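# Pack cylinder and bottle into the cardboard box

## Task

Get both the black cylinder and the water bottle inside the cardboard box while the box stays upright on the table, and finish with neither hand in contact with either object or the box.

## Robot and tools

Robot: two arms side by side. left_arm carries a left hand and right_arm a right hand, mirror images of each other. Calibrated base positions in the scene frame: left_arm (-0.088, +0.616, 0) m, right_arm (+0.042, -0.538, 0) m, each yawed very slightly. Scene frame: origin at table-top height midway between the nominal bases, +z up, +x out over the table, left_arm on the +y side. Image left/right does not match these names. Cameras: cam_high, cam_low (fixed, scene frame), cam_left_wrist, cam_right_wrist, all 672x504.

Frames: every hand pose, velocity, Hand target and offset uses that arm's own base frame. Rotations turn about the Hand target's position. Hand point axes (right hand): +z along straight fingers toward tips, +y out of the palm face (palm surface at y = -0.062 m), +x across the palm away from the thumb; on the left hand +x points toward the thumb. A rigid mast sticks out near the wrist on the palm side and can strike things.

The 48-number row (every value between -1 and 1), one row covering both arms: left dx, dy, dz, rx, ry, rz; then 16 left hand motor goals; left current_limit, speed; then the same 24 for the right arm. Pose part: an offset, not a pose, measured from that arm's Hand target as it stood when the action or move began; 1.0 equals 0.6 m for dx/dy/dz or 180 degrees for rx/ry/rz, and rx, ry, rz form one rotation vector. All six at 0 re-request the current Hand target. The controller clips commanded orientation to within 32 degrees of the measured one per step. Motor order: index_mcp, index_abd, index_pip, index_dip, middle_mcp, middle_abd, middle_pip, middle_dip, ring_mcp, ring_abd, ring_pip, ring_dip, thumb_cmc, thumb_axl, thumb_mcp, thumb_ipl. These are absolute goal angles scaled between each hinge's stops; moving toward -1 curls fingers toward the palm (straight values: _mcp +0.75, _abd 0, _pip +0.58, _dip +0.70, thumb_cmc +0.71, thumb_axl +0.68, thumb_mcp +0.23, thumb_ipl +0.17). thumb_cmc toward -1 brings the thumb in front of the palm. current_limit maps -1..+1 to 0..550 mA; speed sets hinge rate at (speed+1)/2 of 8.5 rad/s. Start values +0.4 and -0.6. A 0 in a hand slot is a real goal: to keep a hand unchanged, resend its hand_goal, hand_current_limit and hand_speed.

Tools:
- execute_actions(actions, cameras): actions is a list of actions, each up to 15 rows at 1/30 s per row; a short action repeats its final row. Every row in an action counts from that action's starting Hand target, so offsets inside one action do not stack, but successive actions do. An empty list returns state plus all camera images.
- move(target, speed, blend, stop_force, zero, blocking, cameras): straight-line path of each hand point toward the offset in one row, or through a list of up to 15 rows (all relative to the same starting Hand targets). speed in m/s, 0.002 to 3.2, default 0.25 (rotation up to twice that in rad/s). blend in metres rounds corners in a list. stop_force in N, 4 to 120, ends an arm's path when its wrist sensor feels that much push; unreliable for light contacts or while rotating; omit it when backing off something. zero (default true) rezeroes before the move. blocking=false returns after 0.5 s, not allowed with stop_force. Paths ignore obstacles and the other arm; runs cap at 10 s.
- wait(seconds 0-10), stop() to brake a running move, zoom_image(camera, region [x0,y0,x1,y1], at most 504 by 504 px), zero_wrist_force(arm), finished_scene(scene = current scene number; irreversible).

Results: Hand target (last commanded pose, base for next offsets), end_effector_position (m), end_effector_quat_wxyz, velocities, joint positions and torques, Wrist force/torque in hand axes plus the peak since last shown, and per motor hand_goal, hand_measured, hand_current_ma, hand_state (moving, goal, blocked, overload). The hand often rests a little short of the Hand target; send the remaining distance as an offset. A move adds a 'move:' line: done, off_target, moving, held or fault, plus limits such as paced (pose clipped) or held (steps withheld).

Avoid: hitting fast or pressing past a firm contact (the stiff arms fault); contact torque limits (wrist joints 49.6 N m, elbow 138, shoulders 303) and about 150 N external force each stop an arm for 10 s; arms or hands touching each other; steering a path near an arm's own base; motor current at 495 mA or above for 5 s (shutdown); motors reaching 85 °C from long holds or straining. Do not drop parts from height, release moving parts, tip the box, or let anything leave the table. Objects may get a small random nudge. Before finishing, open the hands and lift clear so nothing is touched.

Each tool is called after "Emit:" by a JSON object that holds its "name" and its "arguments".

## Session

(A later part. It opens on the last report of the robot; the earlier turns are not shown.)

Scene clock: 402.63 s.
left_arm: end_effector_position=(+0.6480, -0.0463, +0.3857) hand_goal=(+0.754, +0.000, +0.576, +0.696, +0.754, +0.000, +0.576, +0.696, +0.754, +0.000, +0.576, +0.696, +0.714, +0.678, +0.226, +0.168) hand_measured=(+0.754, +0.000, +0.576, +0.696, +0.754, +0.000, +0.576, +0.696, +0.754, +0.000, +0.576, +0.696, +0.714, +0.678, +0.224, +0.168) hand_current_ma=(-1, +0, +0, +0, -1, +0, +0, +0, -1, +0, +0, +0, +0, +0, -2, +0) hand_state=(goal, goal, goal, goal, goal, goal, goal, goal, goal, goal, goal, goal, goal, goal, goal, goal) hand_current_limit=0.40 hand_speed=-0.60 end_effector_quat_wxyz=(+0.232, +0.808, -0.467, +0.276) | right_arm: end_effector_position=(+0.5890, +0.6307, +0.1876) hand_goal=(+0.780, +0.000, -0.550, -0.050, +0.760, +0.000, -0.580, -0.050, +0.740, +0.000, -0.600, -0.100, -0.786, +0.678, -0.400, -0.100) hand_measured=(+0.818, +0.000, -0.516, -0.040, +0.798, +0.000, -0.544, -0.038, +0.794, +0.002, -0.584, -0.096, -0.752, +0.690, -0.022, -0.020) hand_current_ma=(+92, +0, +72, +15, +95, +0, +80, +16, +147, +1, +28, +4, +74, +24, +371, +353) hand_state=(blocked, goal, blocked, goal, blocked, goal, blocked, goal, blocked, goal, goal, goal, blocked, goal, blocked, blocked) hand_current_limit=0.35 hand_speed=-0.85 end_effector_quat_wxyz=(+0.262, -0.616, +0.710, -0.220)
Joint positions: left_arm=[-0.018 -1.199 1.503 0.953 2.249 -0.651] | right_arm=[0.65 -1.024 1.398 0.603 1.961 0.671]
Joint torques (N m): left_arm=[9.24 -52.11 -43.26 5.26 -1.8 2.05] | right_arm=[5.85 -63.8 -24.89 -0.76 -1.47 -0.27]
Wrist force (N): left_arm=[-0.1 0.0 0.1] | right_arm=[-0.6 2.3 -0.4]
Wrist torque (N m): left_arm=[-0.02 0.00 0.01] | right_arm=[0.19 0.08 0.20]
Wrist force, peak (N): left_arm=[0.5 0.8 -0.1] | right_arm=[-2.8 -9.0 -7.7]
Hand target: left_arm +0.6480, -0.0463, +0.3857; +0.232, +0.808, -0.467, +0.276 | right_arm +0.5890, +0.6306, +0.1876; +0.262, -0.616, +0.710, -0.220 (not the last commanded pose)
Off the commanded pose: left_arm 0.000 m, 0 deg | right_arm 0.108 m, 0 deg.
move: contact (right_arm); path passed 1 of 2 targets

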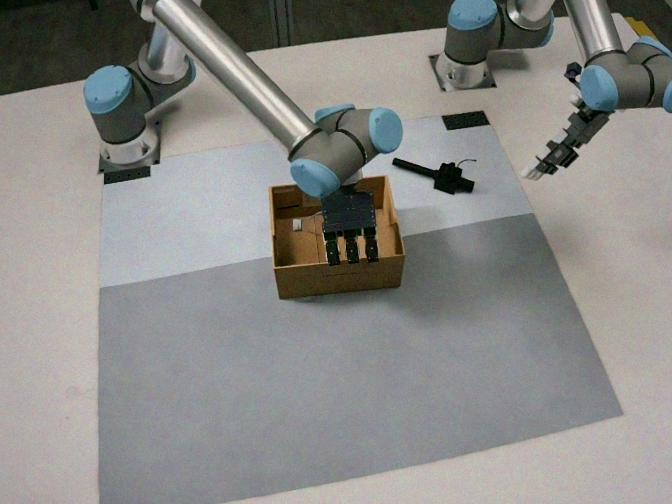

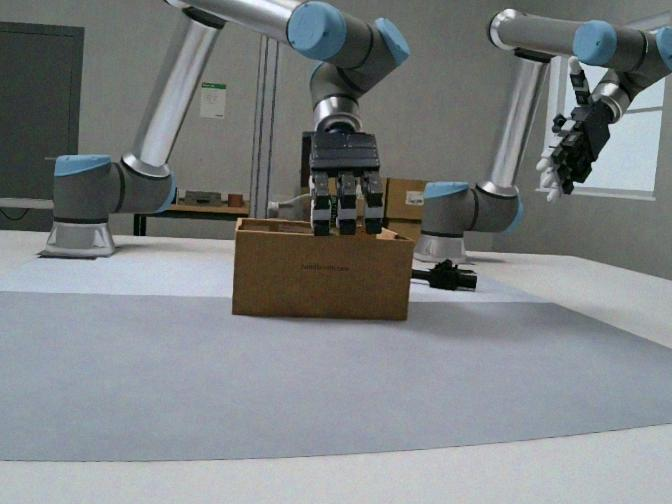

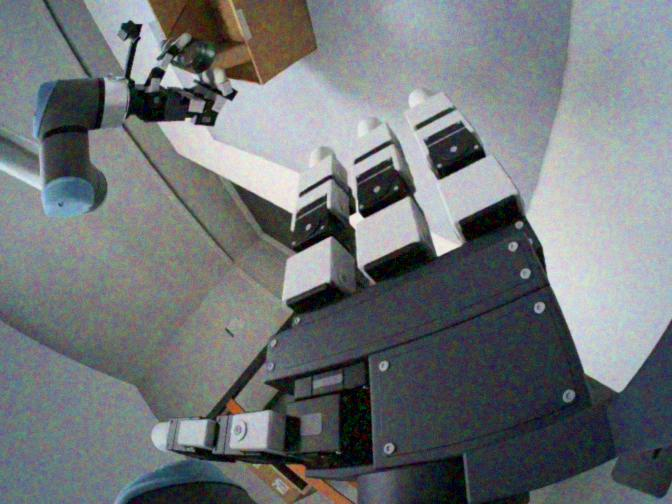

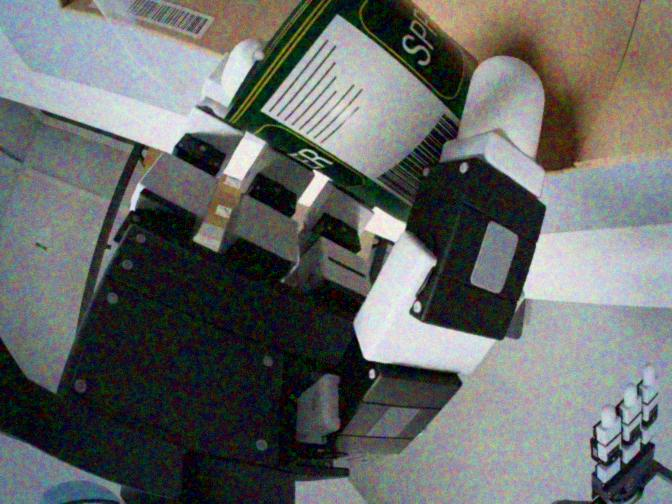

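Emit:
{"name": "move", "arguments": {"target": [[0,0,0,0,0,0,0.754,0,0.576,0.696,0.754,0,0.576,0.696,0.754,0,0.576,0.696,0.714,0.678,0.226,0.168,0.4,-0.6,0,0,0.12,0,0,0,0.78,0,-0.55,-0.05,0.76,0,-0.58,-0.05,0.74,0,-0.6,-0.1,-0.786,0.677,-0.4,-0.1,0.35,-0.85],[0,0,0,0,0,0,0.754,0,0.576,0.696,0.754,0,0.576,0.696,0.754,0,0.576,0.696,0.714,0.678,0.226,0.168,0.4,-0.6,-0.1033,0,0.12,0,0.0833,0,0.78,0,-0.55,-0.05,0.76,0,-0.58,-0.05,0.74,0,-0.6,-0.1,-0.786,0.677,-0.4,-0.1,0.35,-0.85]], "speed": 0.15, "blend": [0.02, 0], "cameras": ["all"]}}

Emit:
{"name": "zoom_image", "arguments": {"camera": "cam_high", "region": [240, 150, 440, 310]}}

Scene clock: 426.40 s.
left_arm: end_effector_position=(+0.6480, -0.0463, +0.3857) hand_goal=(+0.754, +0.000, +0.576, +0.696, +0.754, +0.000, +0.576, +0.696, +0.754, +0.000, +0.576, +0.696, +0.714, +0.678, +0.226, +0.168) hand_measured=(+0.754, +0.000, +0.576, +0.696, +0.754, +0.000, +0.576, +0.696, +0.754, +0.000, +0.576, +0.696, +0.714, +0.678, +0.224, +0.168) hand_current_ma=(-1, +0, +0, +0, -1, +0, +0, +0, -1, +0, +0, +0, +0, +0, -2, +0) hand_state=(goal, goal, goal, goal, goal, goal, goal, goal, goal, goal, goal, goal, goal, goal, goal, goal) hand_current_limit=0.40 hand_speed=-0.60 end_effector_quat_wxyz=(+0.232, +0.808, -0.467, +0.276) | right_arm: end_effector_position=(+0.5271, +0.6307, +0.2596) hand_goal=(+0.780, +0.000, -0.550, -0.050, +0.760, +0.000, -0.580, -0.050, +0.740, +0.000, -0.600, -0.100, -0.786, +0.678, -0.400, -0.100) hand_measured=(+0.818, +0.000, -0.516, -0.040, +0.798, +0.000, -0.544, -0.038, +0.792, +0.002, -0.582, -0.096, -0.752, +0.690, -0.022, -0.020) hand_current_ma=(+92, +0, +72, +14, +93, +0, +80, +16, +144, +1, +29, +4, +74, +24, +371, +353) hand_state=(blocked, goal, blocked, goal, blocked, goal, blocked, goal, blocked, goal, goal, goal, blocked, goal, blocked, blocked) hand_current_limit=0.35 hand_speed=-0.85 end_effector_quat_wxyz=(+0.167, -0.639, +0.738, -0.138)
Joint positions: left_arm=[-0.018 -1.199 1.503 0.953 2.249 -0.651] | right_arm=[0.647 -1.033 1.294 0.948 1.82 0.745]
Joint torques (N m): left_arm=[9.57 -53.76 -43.39 5.09 -1.82 2.29] | right_arm=[-5.97 -83.24 -33.3 1.81 0.84 -1.72]
Wrist force (N): left_arm=[0.0 0.2 0.2] | right_arm=[-0.7 1.7 -0.4]
Wrist torque (N m): left_arm=[0.01 -0.01 0.01] | right_arm=[0.17 0.11 -0.03]
Wrist force, peak (N): left_arm=[0.5 0.3 0.7] | right_arm=[-0.2 4.2 1.4]
Hand target: left_arm +0.6480, -0.0463, +0.3857; +0.232, +0.808, -0.467, +0.276 | right_arm +0.5270, +0.6306, +0.2596; +0.167, -0.639, +0.738, -0.138
Off the commanded pose: left_arm 0.000 m, 0 deg | right_arm 0.000 m, 0 deg.
move: done

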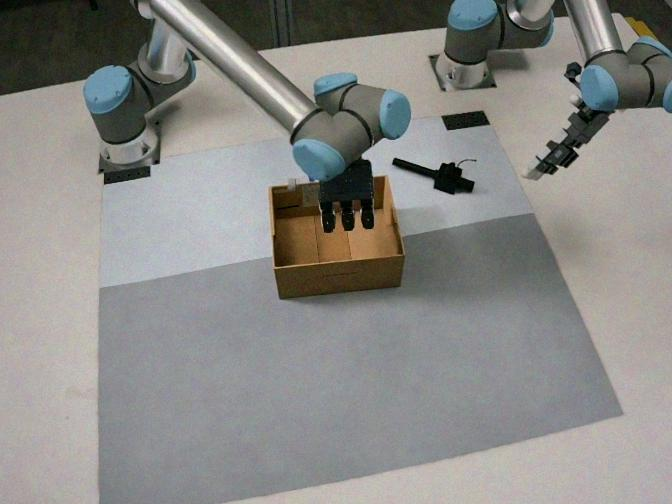

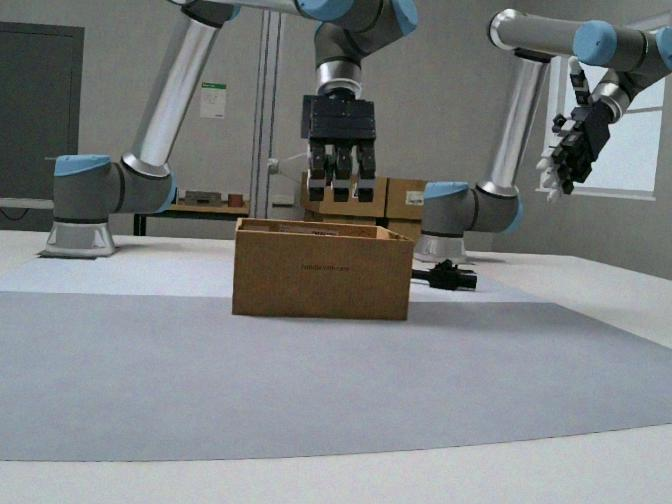

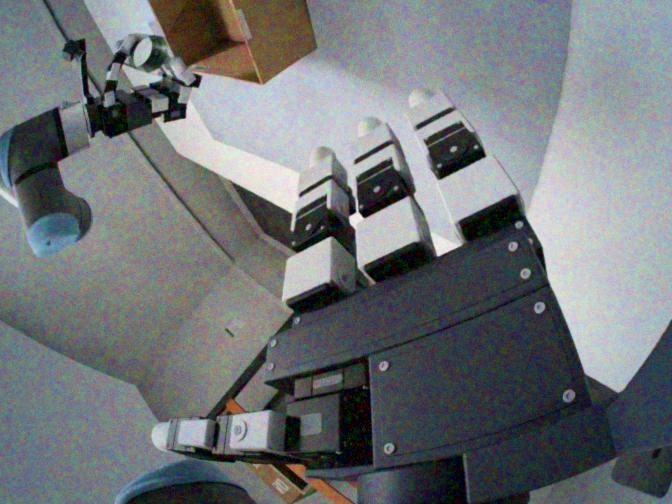

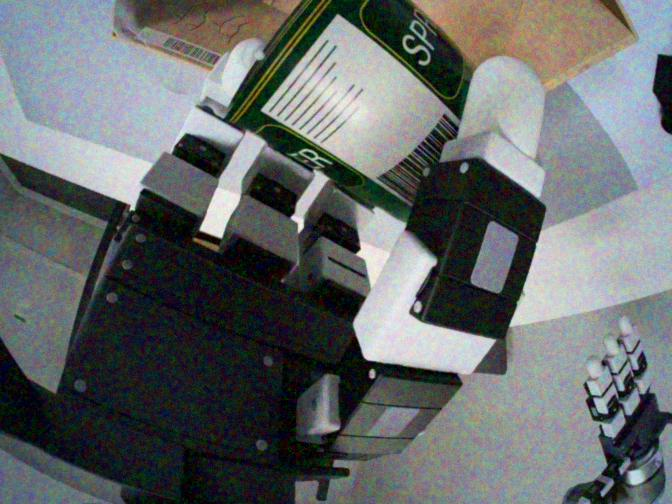

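Scaled by 2.520 from the camera's 672x504 image, which has a finer 960x720 frame.

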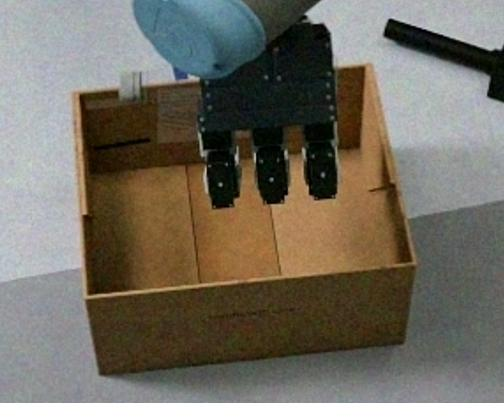

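Emit:
{"name": "move", "arguments": {"target": [0,0,0,0,0,0,0.754,0,0.576,0.696,0.754,0,0.576,0.696,0.754,0,0.576,0.696,0.714,0.678,0.226,0.168,0.4,-0.6,0,0,-0.3233,0,0,0,0.78,0,-0.55,-0.05,0.76,0,-0.58,-0.05,0.74,0,-0.6,-0.1,-0.786,0.677,-0.4,-0.1,0.35,-0.85], "speed": 0.1, "stop_force": 8, "cameras": ["all"]}}

Emit:
{"name": "zoom_image", "arguments": {"camera": "cam_high", "region": [240, 150, 440, 310]}}

Emit:
{"name": "zoom_image", "arguments": {"camera": "cam_low", "region": [200, 150, 440, 330]}}

Scene clock: 441.40 s.
left_arm: end_effector_position=(+0.6480, -0.0463, +0.3857) hand_goal=(+0.754, +0.000, +0.576, +0.696, +0.754, +0.000, +0.576, +0.696, +0.754, +0.000, +0.576, +0.696, +0.714, +0.678, +0.226, +0.168) hand_measured=(+0.754, +0.000, +0.576, +0.696, +0.754, +0.000, +0.576, +0.696, +0.754, +0.000, +0.576, +0.696, +0.714, +0.678, +0.224, +0.168) hand_current_ma=(-1, +0, +0, +0, -1, +0, +0, +0, -1, +0, +0, +0, +0, +0, -2, +0) hand_state=(goal, goal, goal, goal, goal, goal, goal, goal, goal, goal, goal, goal, goal, goal, goal, goal) hand_current_limit=0.40 hand_speed=-0.60 end_effector_quat_wxyz=(+0.232, +0.808, -0.467, +0.276) | right_arm: end_effector_position=(+0.5270, +0.6307, +0.0656) hand_goal=(+0.780, +0.000, -0.550, -0.050, +0.760, +0.000, -0.580, -0.050, +0.740, +0.000, -0.600, -0.100, -0.786, +0.678, -0.400, -0.100) hand_measured=(+0.834, +0.000, -0.528, -0.042, +0.798, +0.000, -0.544, -0.040, +0.786, +0.002, -0.582, -0.096, -0.746, +0.694, -0.022, -0.026) hand_current_ma=(+148, +0, +40, +10, +94, +0, +80, +15, +120, +1, +29, +5, +93, +32, +371, +314) hand_state=(blocked, goal, blocked, goal, blocked, goal, blocked, goal, blocked, goal, goal, goal, blocked, goal, blocked, blocked) hand_current_limit=0.35 hand_speed=-0.85 end_effector_quat_wxyz=(+0.167, -0.639, +0.738, -0.138)
Joint positions: left_arm=[-0.018 -1.199 1.503 0.953 2.249 -0.651] | right_arm=[0.647 -0.906 1.454 0.662 1.82 0.744]
Joint torques (N m): left_arm=[11.02 -54.54 -43.7 5.55 -1.81 1.75] | right_arm=[4.19 -86.44 -43.88 6.36 1.6 -0.44]
Wrist force (N): left_arm=[0.2 0.5 0.1] | right_arm=[-0.6 1.5 0.2]
Wrist torque (N m): left_arm=[0.04 -0.03 0.02] | right_arm=[0.13 0.06 -0.03]
Wrist force, peak (N): left_arm=[0.5 0.6 0.6] | right_arm=[-1.4 0.6 -7.4]
Hand target: left_arm +0.6480, -0.0463, +0.3857; +0.232, +0.808, -0.467, +0.276 | right_arm +0.5270, +0.6306, +0.0656; +0.167, -0.639, +0.738, -0.138
Off the commanded pose: left_arm 0.000 m, 0 deg | right_arm 0.000 m, 0 deg.
move: done

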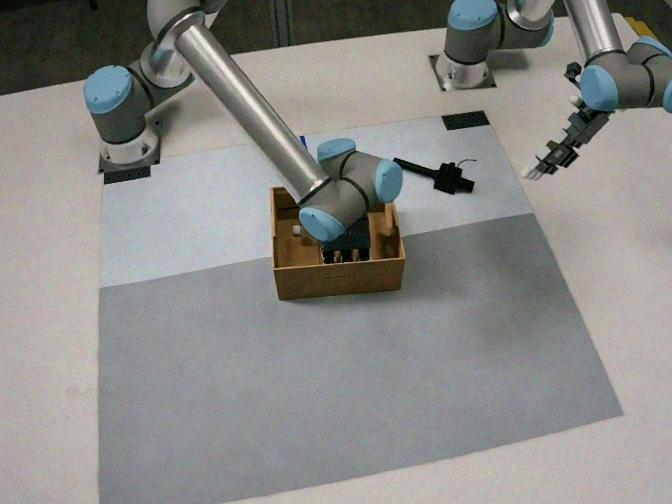

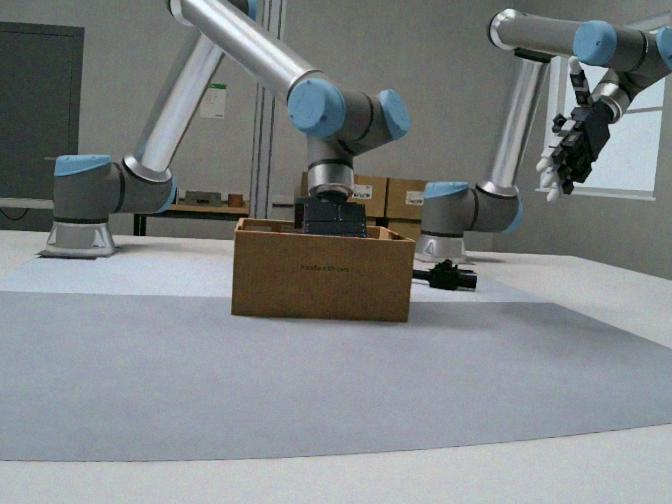

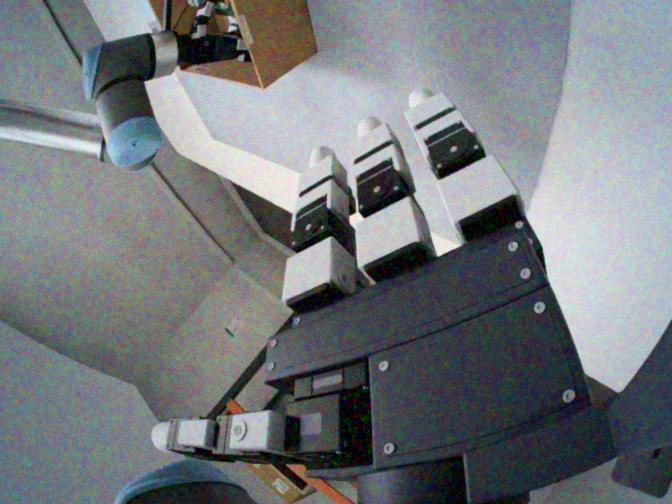

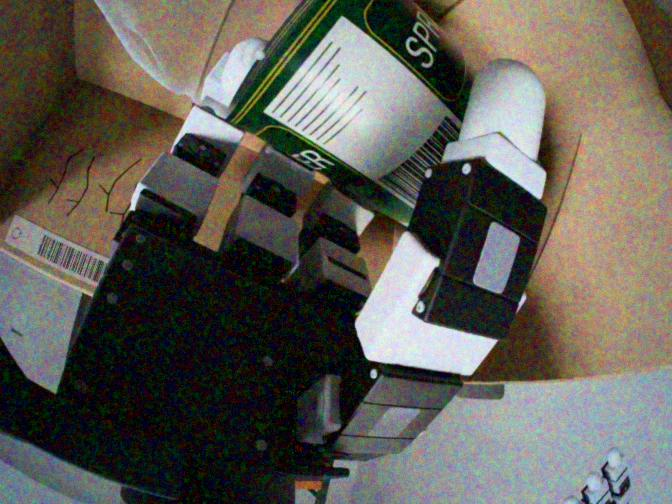

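Scaled by 2.520 from the camera's 672x504 image, which has a finer 960x720 frame.

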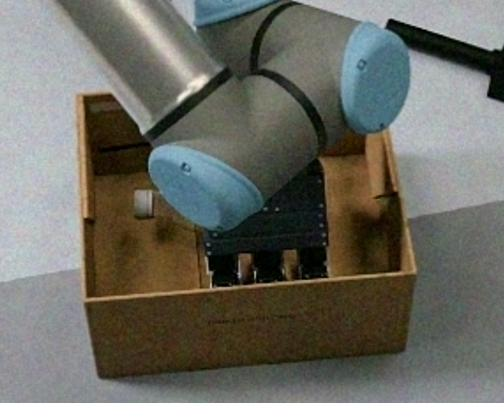

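Scaled by 2.100 from the camera's 672x504 image, which has a finer 960x720 frame.

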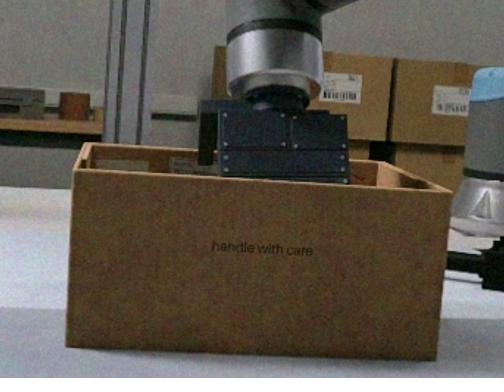

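Emit:
{"name": "move", "arguments": {"target": [0,0,0,0,0,0,0.754,0,0.576,0.696,0.754,0,0.576,0.696,0.754,0,0.576,0.696,0.714,0.678,0.226,0.168,0.4,-0.6,0,0,-0.055,0,0,0,0.78,0,-0.55,-0.05,0.76,0,-0.58,-0.05,0.74,0,-0.6,-0.1,-0.786,0.677,-0.4,-0.1,0.35,-0.85], "speed": 0.03, "stop_force": 5, "cameras": ["all"]}}

Emit:
{"name": "zoom_image", "arguments": {"camera": "cam_high", "region": [240, 150, 440, 310]}}

Scene clock: 450.17 s.
left_arm: end_effector_position=(+0.6480, -0.0463, +0.3857) hand_goal=(+0.754, +0.000, +0.576, +0.696, +0.754, +0.000, +0.576, +0.696, +0.754, +0.000, +0.576, +0.696, +0.714, +0.678, +0.226, +0.168) hand_measured=(+0.754, +0.000, +0.576, +0.696, +0.754, +0.000, +0.576, +0.696, +0.754, +0.000, +0.576, +0.696, +0.714, +0.678, +0.224, +0.168) hand_current_ma=(-1, +0, +0, +0, -1, +0, +0, +0, -1, +0, +0, +0, +0, +0, -2, +0) hand_state=(goal, goal, goal, goal, goal, goal, goal, goal, goal, goal, goal, goal, goal, goal, goal, goal) hand_current_limit=0.40 hand_speed=-0.60 end_effector_quat_wxyz=(+0.232, +0.808, -0.467, +0.276) | right_arm: end_effector_position=(+0.5271, +0.6307, +0.0631) hand_goal=(+0.780, +0.000, -0.550, -0.050, +0.760, +0.000, -0.580, -0.050, +0.740, +0.000, -0.600, -0.100, -0.786, +0.678, -0.400, -0.100) hand_measured=(+0.830, +0.000, -0.528, -0.042, +0.798, +0.000, -0.548, -0.042, +0.790, +0.002, -0.592, -0.094, -0.746, +0.694, -0.020, -0.026) hand_current_ma=(+138, +0, +40, +10, +94, +0, +66, +10, +136, +1, +9, +7, +93, +32, +371, +314) hand_state=(blocked, goal, blocked, goal, blocked, goal, blocked, goal, blocked, goal, goal, goal, blocked, goal, blocked, blocked) hand_current_limit=0.35 hand_speed=-0.85 end_effector_quat_wxyz=(+0.167, -0.639, +0.738, -0.138)
Joint positions: left_arm=[-0.018 -1.199 1.503 0.953 2.249 -0.651] | right_arm=[0.647 -0.904 1.455 0.658 1.82 0.744]
Joint torques (N m): left_arm=[10.34 -54.93 -43.56 5.34 -1.83 1.84] | right_arm=[-2.16 -68.29 -42.85 2.03 -1.91 -0.67]
Wrist force (N): left_arm=[-0.1 0.1 0.0] | right_arm=[-0.4 0.5 -1.6]
Wrist torque (N m): left_arm=[0.01 0.00 0.00] | right_arm=[0.26 0.12 -0.07]
Wrist force, peak (N): left_arm=[0.4 0.3 0.9] | right_arm=[-3.4 -6.8 -13.1]
Hand target: left_arm +0.6480, -0.0463, +0.3857; +0.232, +0.808, -0.467, +0.276 | right_arm +0.5271, +0.6307, +0.0631; +0.167, -0.639, +0.738, -0.138 (not the last commanded pose)
Off the commanded pose: left_arm 0.000 m, 0 deg | right_arm 0.030 m, 0 deg.
move: contact (right_arm)

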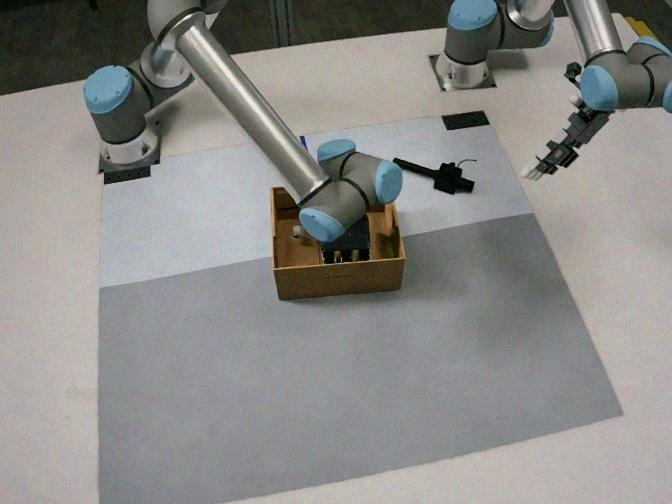

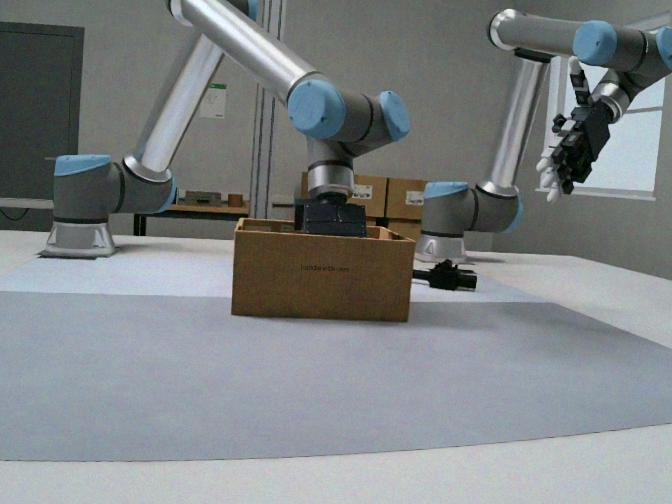

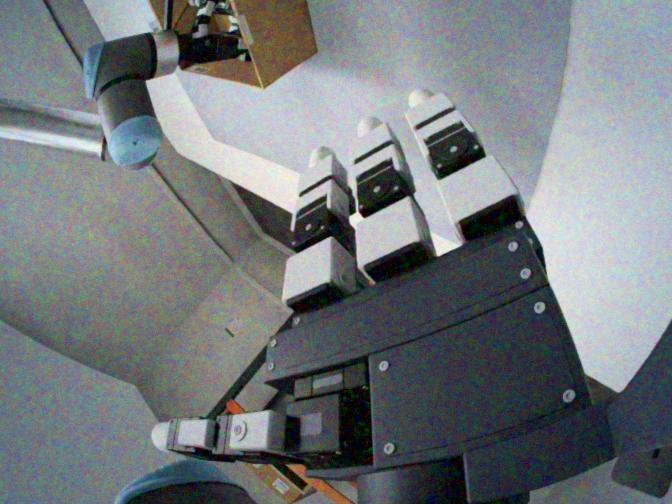

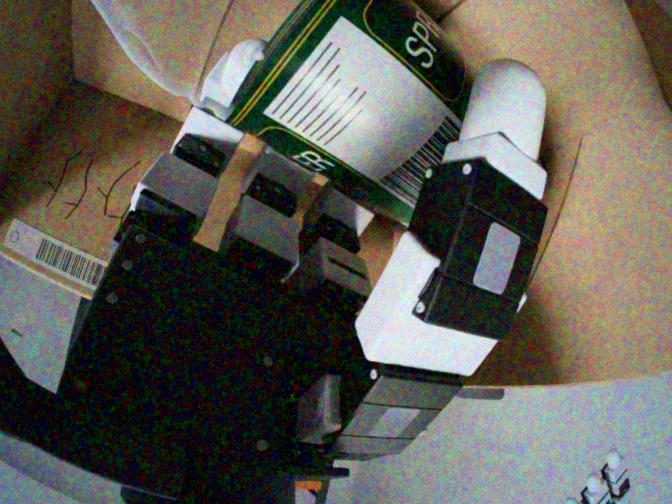

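Scaled by 2.520 from the camera's 672x504 image, which has a finer 960x720 frame.

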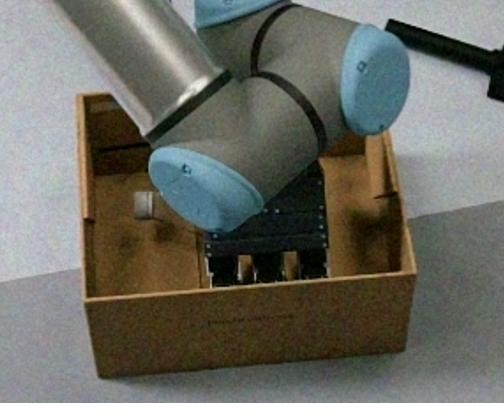

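Emit:
{"name": "move", "arguments": {"target": [0,0,0,0,0,0,0.754,0,0.576,0.696,0.754,0,0.576,0.696,0.754,0,0.576,0.696,0.714,0.678,0.226,0.168,0.4,-0.6,0,0,0.025,-0.039,-0.0278,0,0.78,0,-0.55,-0.05,0.76,0,-0.58,-0.05,0.74,0,-0.6,-0.1,-0.786,0.677,-0.4,-0.1,0.35,-0.85], "speed": 0.06}}

Emit:
{"name": "move", "arguments": {"target": [0,0,0,0,0,0,0.754,0,0.576,0.696,0.754,0,0.576,0.696,0.754,0,0.576,0.696,0.714,0.678,0.226,0.168,0.4,-0.6,0,0,-0.075,0,0,0,0.78,0,-0.55,-0.05,0.76,0,-0.58,-0.05,0.74,0,-0.6,-0.1,-0.786,0.677,-0.4,-0.1,0.35,-0.85], "speed": 0.02, "stop_force": 4, "cameras": ["all"]}}

Emit:
{"name": "zoom_image", "arguments": {"camera": "cam_high", "region": [240, 150, 440, 310]}}

Scene clock: 484.40 s.
left_arm: end_effector_position=(+0.6480, -0.0463, +0.3857) hand_goal=(+0.754, +0.000, +0.576, +0.696, +0.754, +0.000, +0.576, +0.696, +0.754, +0.000, +0.576, +0.696, +0.714, +0.678, +0.226, +0.168) hand_measured=(+0.754, +0.000, +0.576, +0.696, +0.754, +0.000, +0.576, +0.696, +0.754, +0.000, +0.576, +0.696, +0.714, +0.678, +0.224, +0.168) hand_current_ma=(-1, +0, +0, +0, -1, +0, +0, +0, -1, +0, +0, +0, +0, +0, -2, +0) hand_state=(goal, goal, goal, goal, goal, goal, goal, goal, goal, goal, goal, goal, goal, goal, goal, goal) hand_current_limit=0.40 hand_speed=-0.60 end_effector_quat_wxyz=(+0.232, +0.808, -0.467, +0.276) | right_arm: end_effector_position=(+0.5271, +0.6309, +0.0782) hand_goal=(+0.780, +0.000, -0.550, -0.050, +0.760, +0.000, -0.580, -0.050, +0.740, +0.000, -0.600, -0.100, -0.786, +0.678, -0.400, -0.100) hand_measured=(+0.830, +0.000, -0.528, -0.042, +0.798, +0.000, -0.548, -0.040, +0.786, +0.002, -0.588, -0.094, -0.746, +0.694, -0.020, -0.026) hand_current_ma=(+138, +0, +40, +9, +94, +0, +66, +13, +121, +1, +18, +7, +93, +32, +371, +314) hand_state=(blocked, goal, blocked, goal, blocked, goal, blocked, goal, blocked, goal, goal, goal, blocked, goal, blocked, blocked) hand_current_limit=0.35 hand_speed=-0.85 end_effector_quat_wxyz=(+0.159, -0.642, +0.720, -0.210)
Joint positions: left_arm=[-0.018 -1.199 1.503 0.953 2.249 -0.651] | right_arm=[0.698 -0.899 1.419 0.695 1.978 0.739]
Joint torques (N m): left_arm=[9.43 -52.07 -43.17 5.27 -1.51 2.18] | right_arm=[-13.31 -76.07 -25.14 1.74 -1.67 -0.48]
Wrist force (N): left_arm=[-0.1 0.1 0.0] | right_arm=[-0.9 1.9 -0.4]
Wrist torque (N m): left_arm=[0.00 0.00 0.01] | right_arm=[0.19 0.05 0.13]
Wrist force, peak (N): left_arm=[0.8 0.5 0.1] | right_arm=[-1.3 0.7 -2.2]
Hand target: left_arm +0.6480, -0.0463, +0.3857; +0.232, +0.808, -0.467, +0.276 | right_arm +0.5271, +0.6307, +0.0781; +0.159, -0.642, +0.720, -0.210
Off the commanded pose: left_arm 0.000 m, 0 deg | right_arm 0.000 m, 0 deg.
move: done

Scene clock: 486.20 s.
left_arm: end_effector_position=(+0.6480, -0.0463, +0.3857) hand_goal=(+0.754, +0.000, +0.576, +0.696, +0.754, +0.000, +0.576, +0.696, +0.754, +0.000, +0.576, +0.696, +0.714, +0.678, +0.226, +0.168) hand_measured=(+0.754, +0.000, +0.576, +0.696, +0.754, +0.000, +0.576, +0.696, +0.754, +0.000, +0.576, +0.696, +0.714, +0.678, +0.224, +0.168) hand_current_ma=(-1, +0, +0, +0, -1, +0, +0, +0, -1, +0, +0, +0, +0, +0, -2, +0) hand_state=(goal, goal, goal, goal, goal, goal, goal, goal, goal, goal, goal, goal, goal, goal, goal, goal) hand_current_limit=0.40 hand_speed=-0.60 end_effector_quat_wxyz=(+0.232, +0.808, -0.467, +0.276) | right_arm: end_effector_position=(+0.5271, +0.6307, +0.0644) hand_goal=(+0.780, +0.000, -0.550, -0.050, +0.760, +0.000, -0.580, -0.050, +0.740, +0.000, -0.600, -0.100, -0.786, +0.678, -0.400, -0.100) hand_measured=(+0.830, +0.000, -0.528, -0.042, +0.798, +0.000, -0.548, -0.040, +0.786, +0.002, -0.588, -0.094, -0.746, +0.694, -0.020, -0.026) hand_current_ma=(+138, +0, +40, +9, +94, +0, +66, +13, +121, +1, +18, +7, +93, +32, +371, +314) hand_state=(blocked, goal, blocked, goal, blocked, goal, blocked, goal, blocked, goal, goal, goal, blocked, goal, blocked, blocked) hand_current_limit=0.35 hand_speed=-0.85 end_effector_quat_wxyz=(+0.159, -0.642, +0.720, -0.210)
Joint positions: left_arm=[-0.018 -1.199 1.503 0.953 2.249 -0.651] | right_arm=[0.698 -0.888 1.427 0.676 1.978 0.739]
Joint torques (N m): left_arm=[9.87 -53.4 -43.31 5.09 -1.53 2] | right_arm=[-7.61 -85.87 -42.8 6.13 0.5 0.61]
Wrist force (N): left_arm=[0.5 0.2 0.3] | right_arm=[-0.7 -0.7 -2.5]
Wrist torque (N m): left_arm=[-0.01 -0.08 0.06] | right_arm=[-0.23 0.16 -0.03]
Wrist force, peak (N): left_arm=[0.7 0.4 0.5] | right_arm=[-0.8 -3.8 -7.8]
Hand target: left_arm +0.6480, -0.0463, +0.3857; +0.232, +0.808, -0.467, +0.276 | right_arm +0.5271, +0.6307, +0.0644; +0.159, -0.642, +0.720, -0.210 (not the last commanded pose)
Off the commanded pose: left_arm 0.000 m, 0 deg | right_arm 0.031 m, 0 deg.
move: contact (right_arm)

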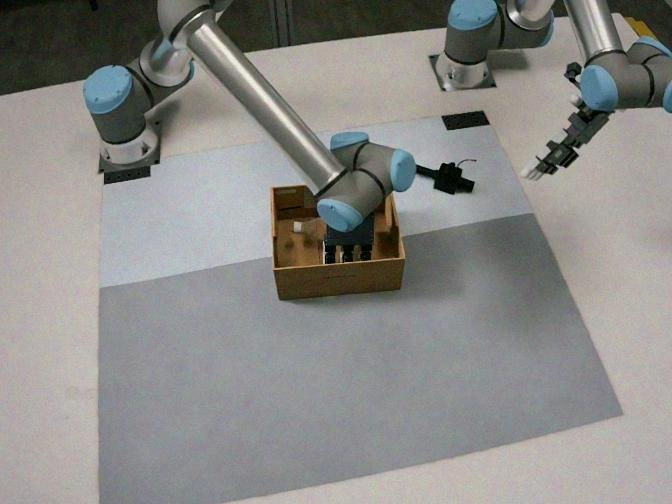

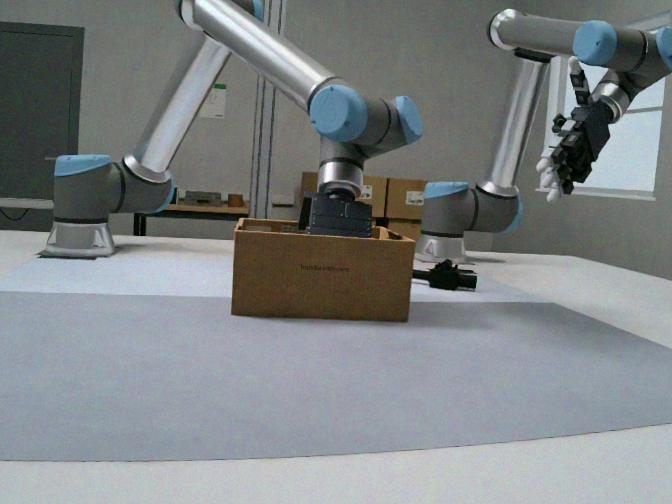

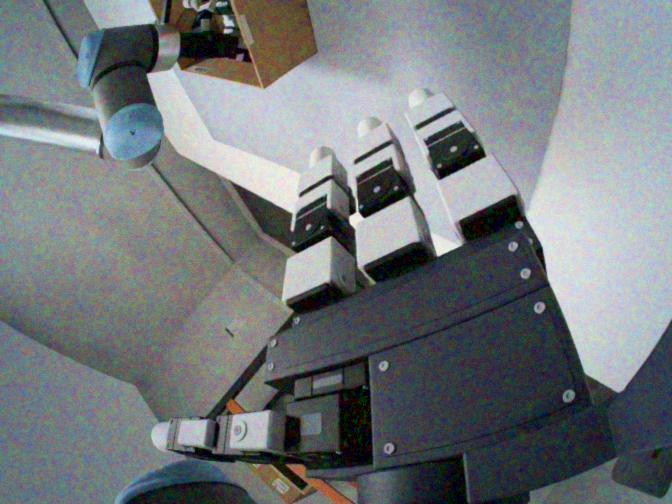

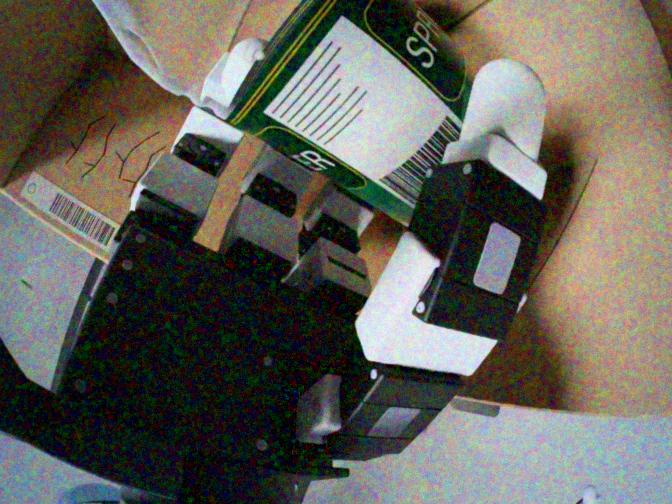

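Scaled by 2.520 from the camera's 672x504 image, which has a finer 960x720 frame.

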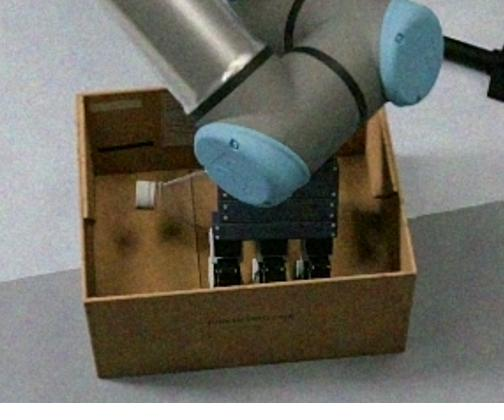

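Emit:
{"name": "execute_actions", "arguments": {"actions": [[[0,0,0,0,0,0,0.754,0,0.576,0.696,0.754,0,0.576,0.696,0.754,0,0.576,0.696,0.714,0.678,0.226,0.168,0.4,-0.6,0,0,0,0,0,0,0.82,0,-0.53,-0.04,0.79,0,-0.55,-0.04,0.78,0,-0.59,-0.09,-0.786,0.677,0.02,0.0,0.35,-0.93]],[[0,0,0,0,0,0,0.754,0,0.576,0.696,0.754,0,0.576,0.696,0.754,0,0.576,0.696,0.714,0.678,0.226,0.168,0.4,-0.6,0,0,0,0,0,0,0.83,0,-0.52,-0.04,0.80,0,-0.54,-0.04,0.79,0,-0.58,-0.09,-0.786,0.677,0.12,0.06,0.35,-0.93]]], "cameras": ["cam_high","cam_right_wrist"]}}

Emit:
{"name": "zoom_image", "arguments": {"camera": "cam_high", "region": [240, 150, 440, 310]}}

Scene clock: 510.20 s.
left_arm: end_effector_position=(+0.6480, -0.0463, +0.3857) hand_goal=(+0.754, +0.000, +0.576, +0.696, +0.754, +0.000, +0.576, +0.696, +0.754, +0.000, +0.576, +0.696, +0.714, +0.678, +0.226, +0.168) hand_measured=(+0.754, +0.000, +0.576, +0.696, +0.754, +0.000, +0.576, +0.696, +0.754, +0.000, +0.576, +0.696, +0.714, +0.678, +0.224, +0.168) hand_current_ma=(-1, +0, +0, +0, -1, +0, +0, +0, -1, +0, +0, +0, +0, +0, -2, +0) hand_state=(goal, goal, goal, goal, goal, goal, goal, goal, goal, goal, goal, goal, goal, goal, goal, goal) hand_current_limit=0.40 hand_speed=-0.60 end_effector_quat_wxyz=(+0.232, +0.808, -0.467, +0.276) | right_arm: end_effector_position=(+0.5271, +0.6307, +0.0644) hand_goal=(+0.830, +0.000, -0.520, -0.040, +0.800, +0.000, -0.540, -0.040, +0.790, +0.000, -0.580, -0.090, -0.786, +0.678, +0.120, +0.060) hand_measured=(+0.820, +0.000, -0.520, -0.040, +0.794, +0.000, -0.540, -0.036, +0.790, +0.002, -0.578, -0.090, -0.782, +0.680, +0.110, +0.056) hand_current_ma=(-14, +0, +0, +0, -9, +0, +0, +4, +0, +1, +1, +0, +5, +2, -18, -5) hand_state=(goal, goal, goal, goal, goal, goal, goal, goal, goal, goal, goal, goal, goal, goal, goal, goal) hand_current_limit=0.35 hand_speed=-0.93 end_effector_quat_wxyz=(+0.159, -0.642, +0.720, -0.210)
Joint positions: left_arm=[-0.018 -1.199 1.503 0.953 2.249 -0.651] | right_arm=[0.698 -0.888 1.427 0.676 1.978 0.739]
Joint torques (N m): left_arm=[9.07 -55.07 -42.92 5.59 -1.79 1.72] | right_arm=[7.54 -86.05 -42.64 5.71 0.6 0.62]
Wrist force (N): left_arm=[-0.1 0.2 0.4] | right_arm=[-0.8 -0.7 -2.5]
Wrist torque (N m): left_arm=[-0.02 0.00 0.01] | right_arm=[-0.27 0.18 -0.04]
Wrist force, peak (N): left_arm=[0.4 0.8 0.7] | right_arm=[-0.8 -0.7 -3.3]
Hand target: left_arm +0.6480, -0.0463, +0.3857; +0.232, +0.808, -0.467, +0.276 | right_arm +0.5271, +0.6307, +0.0644; +0.159, -0.642, +0.720, -0.210
Off the commanded pose: left_arm 0.000 m, 0 deg | right_arm 0.000 m, 0 deg.
Step readings (end_effector_position of left_arm | right_arm):
0: (+0.6480, -0.0463, +0.3857) | (+0.5271, +0.6307, +0.0644)
1: (+0.6480, -0.0463, +0.3857) | (+0.5271, +0.6307, +0.0644)
2: (+0.6480, -0.0463, +0.3857) | (+0.5271, +0.6307, +0.0644)
4: (+0.6480, -0.0463, +0.3857) | (+0.5271, +0.6307, +0.0644)
8: (+0.6480, -0.0463, +0.3857) | (+0.5271, +0.6307, +0.0644)
15: (+0.6480, -0.0463, +0.3857) | (+0.5271, +0.6307, +0.0644)
16: (+0.6480, -0.0463, +0.3857) | (+0.5271, +0.6307, +0.0644)
17: (+0.6480, -0.0463, +0.3857) | (+0.5271, +0.6307, +0.0644)
19: (+0.6480, -0.0463, +0.3857) | (+0.5271, +0.6307, +0.0644)
23: (+0.6480, -0.0463, +0.3857) | (+0.5271, +0.6307, +0.0644)
30: (+0.6480, -0.0463, +0.3857) | (+0.5271, +0.6307, +0.0644)
Images, in order (width x height): cam_high 672x504, cam_right_wrist 672x504.

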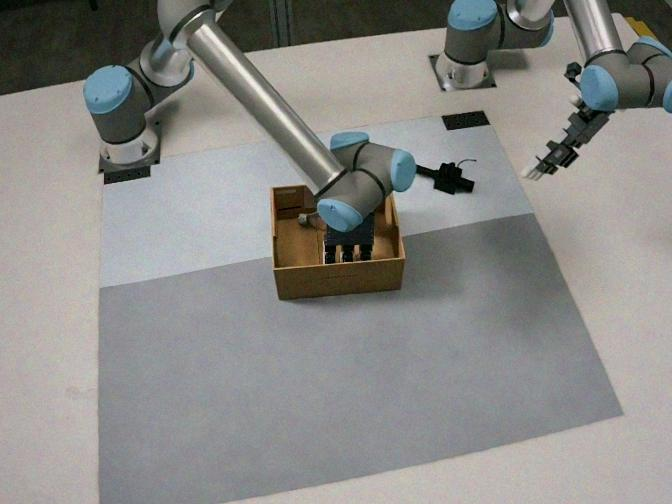

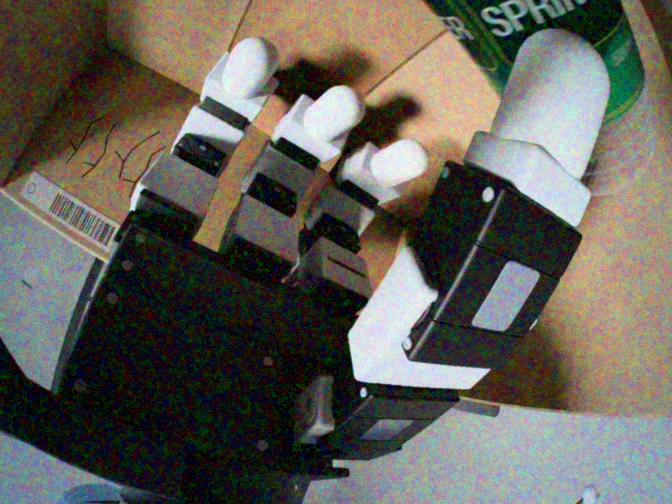

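Scaled by 2.520 from the camera's 672x504 image, which has a finer 960x720 frame.

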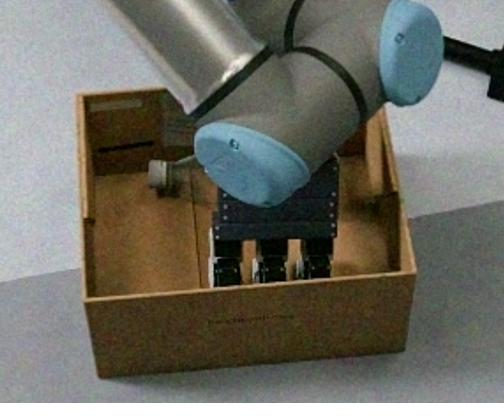

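Emit:
{"name": "move", "arguments": {"target": [0,0,0,0,0,0,0.754,0,0.576,0.696,0.754,0,0.576,0.696,0.754,0,0.576,0.696,0.714,0.678,0.226,0.168,0.4,-0.6,0,0,0.42,0,0,0,0.83,0,-0.52,-0.04,0.80,0,-0.54,-0.04,0.79,0,-0.58,-0.09,-0.786,0.677,0.12,0.06,0.35,-0.93], "speed": 0.15, "cameras": ["cam_high","cam_low","cam_right_wrist"]}}

Emit:
{"name": "zoom_image", "arguments": {"camera": "cam_high", "region": [240, 150, 440, 310]}}

Scene clock: 519.13 s.
left_arm: end_effector_position=(+0.6480, -0.0463, +0.3857) hand_goal=(+0.754, +0.000, +0.576, +0.696, +0.754, +0.000, +0.576, +0.696, +0.754, +0.000, +0.576, +0.696, +0.714, +0.678, +0.226, +0.168) hand_measured=(+0.754, +0.000, +0.576, +0.696, +0.754, +0.000, +0.576, +0.696, +0.754, +0.000, +0.576, +0.696, +0.714, +0.678, +0.224, +0.168) hand_current_ma=(-1, +0, +0, +0, -1, +0, +0, +0, -1, +0, +0, +0, +0, +0, -2, +0) hand_state=(goal, goal, goal, goal, goal, goal, goal, goal, goal, goal, goal, goal, goal, goal, goal, goal) hand_current_limit=0.40 hand_speed=-0.60 end_effector_quat_wxyz=(+0.232, +0.808, -0.467, +0.276) | right_arm: end_effector_position=(+0.5271, +0.6308, +0.3164) hand_goal=(+0.830, +0.000, -0.520, -0.040, +0.800, +0.000, -0.540, -0.040, +0.790, +0.000, -0.580, -0.090, -0.786, +0.678, +0.120, +0.060) hand_measured=(+0.820, +0.000, -0.520, -0.040, +0.794, +0.000, -0.540, -0.036, +0.788, +0.002, -0.578, -0.090, -0.782, +0.680, +0.112, +0.056) hand_current_ma=(-13, +0, +0, +0, -9, +0, +0, +4, -1, +1, +1, +0, +5, +2, -16, -4) hand_state=(goal, goal, goal, goal, goal, goal, goal, goal, goal, goal, goal, goal, goal, goal, goal, goal) hand_current_limit=0.35 hand_speed=-0.93 end_effector_quat_wxyz=(+0.159, -0.642, +0.720, -0.210)
Joint positions: left_arm=[-0.018 -1.199 1.503 0.953 2.249 -0.651] | right_arm=[0.698 -1.034 1.197 1.052 1.978 0.739]
Joint torques (N m): left_arm=[9.61 -52.81 -43.37 5.09 -1.92 1.96] | right_arm=[0.48 -66.71 -29.16 1.72 0.61 0.56]
Wrist force (N): left_arm=[0.2 -0.1 0.3] | right_arm=[-1.0 1.6 -0.6]
Wrist torque (N m): left_arm=[-0.04 -0.03 0.03] | right_arm=[0.20 0.07 0.13]
Wrist force, peak (N): left_arm=[0.6 0.2 0.8] | right_arm=[-1.0 -0.7 -3.2]
Hand target: left_arm +0.6480, -0.0463, +0.3857; +0.232, +0.808, -0.467, +0.276 | right_arm +0.5271, +0.6307, +0.3164; +0.159, -0.642, +0.720, -0.210
Off the commanded pose: left_arm 0.000 m, 0 deg | right_arm 0.000 m, 0 deg.
move: done
Images, in order (width x height): cam_high 672x504, cam_low 672x504, cam_right_wrist 672x504.

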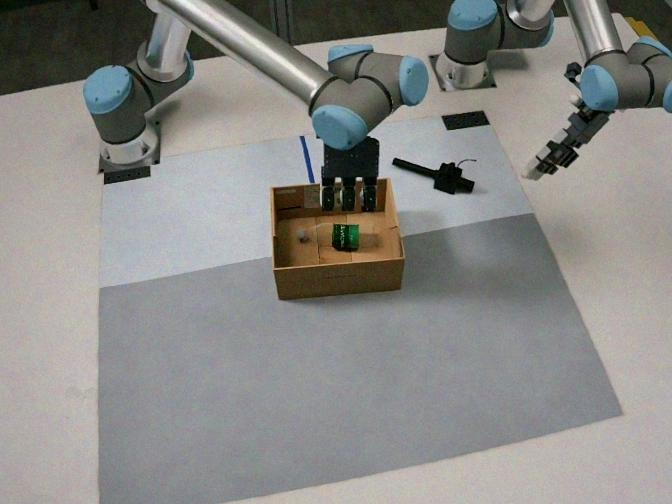

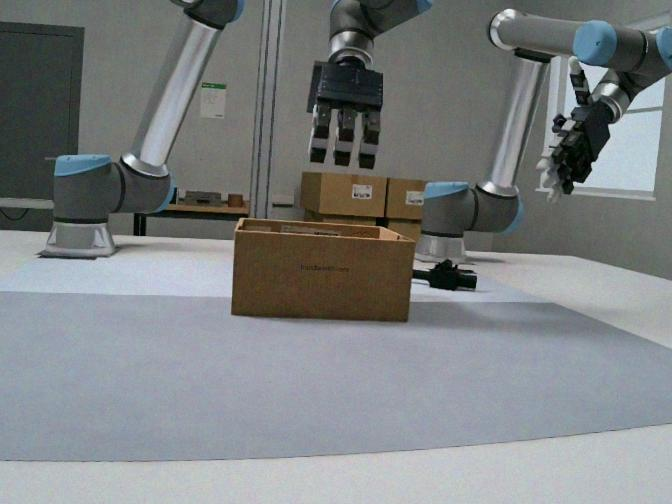

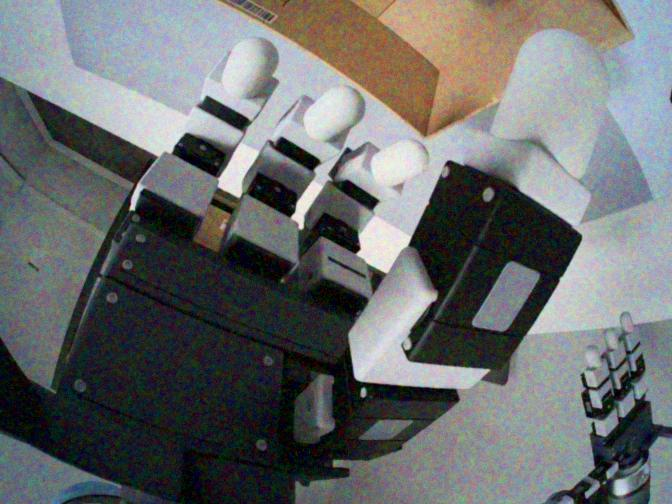

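Scaled by 2.520 from the camera's 672x504 image, which has a finer 960x720 frame.

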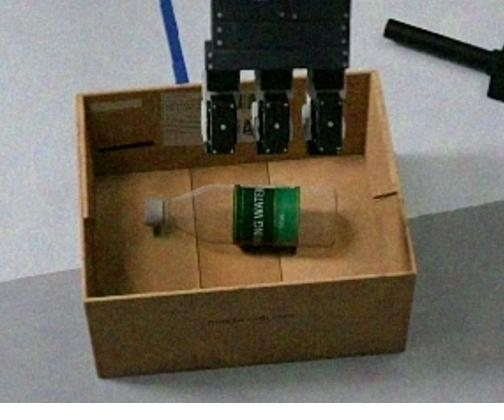

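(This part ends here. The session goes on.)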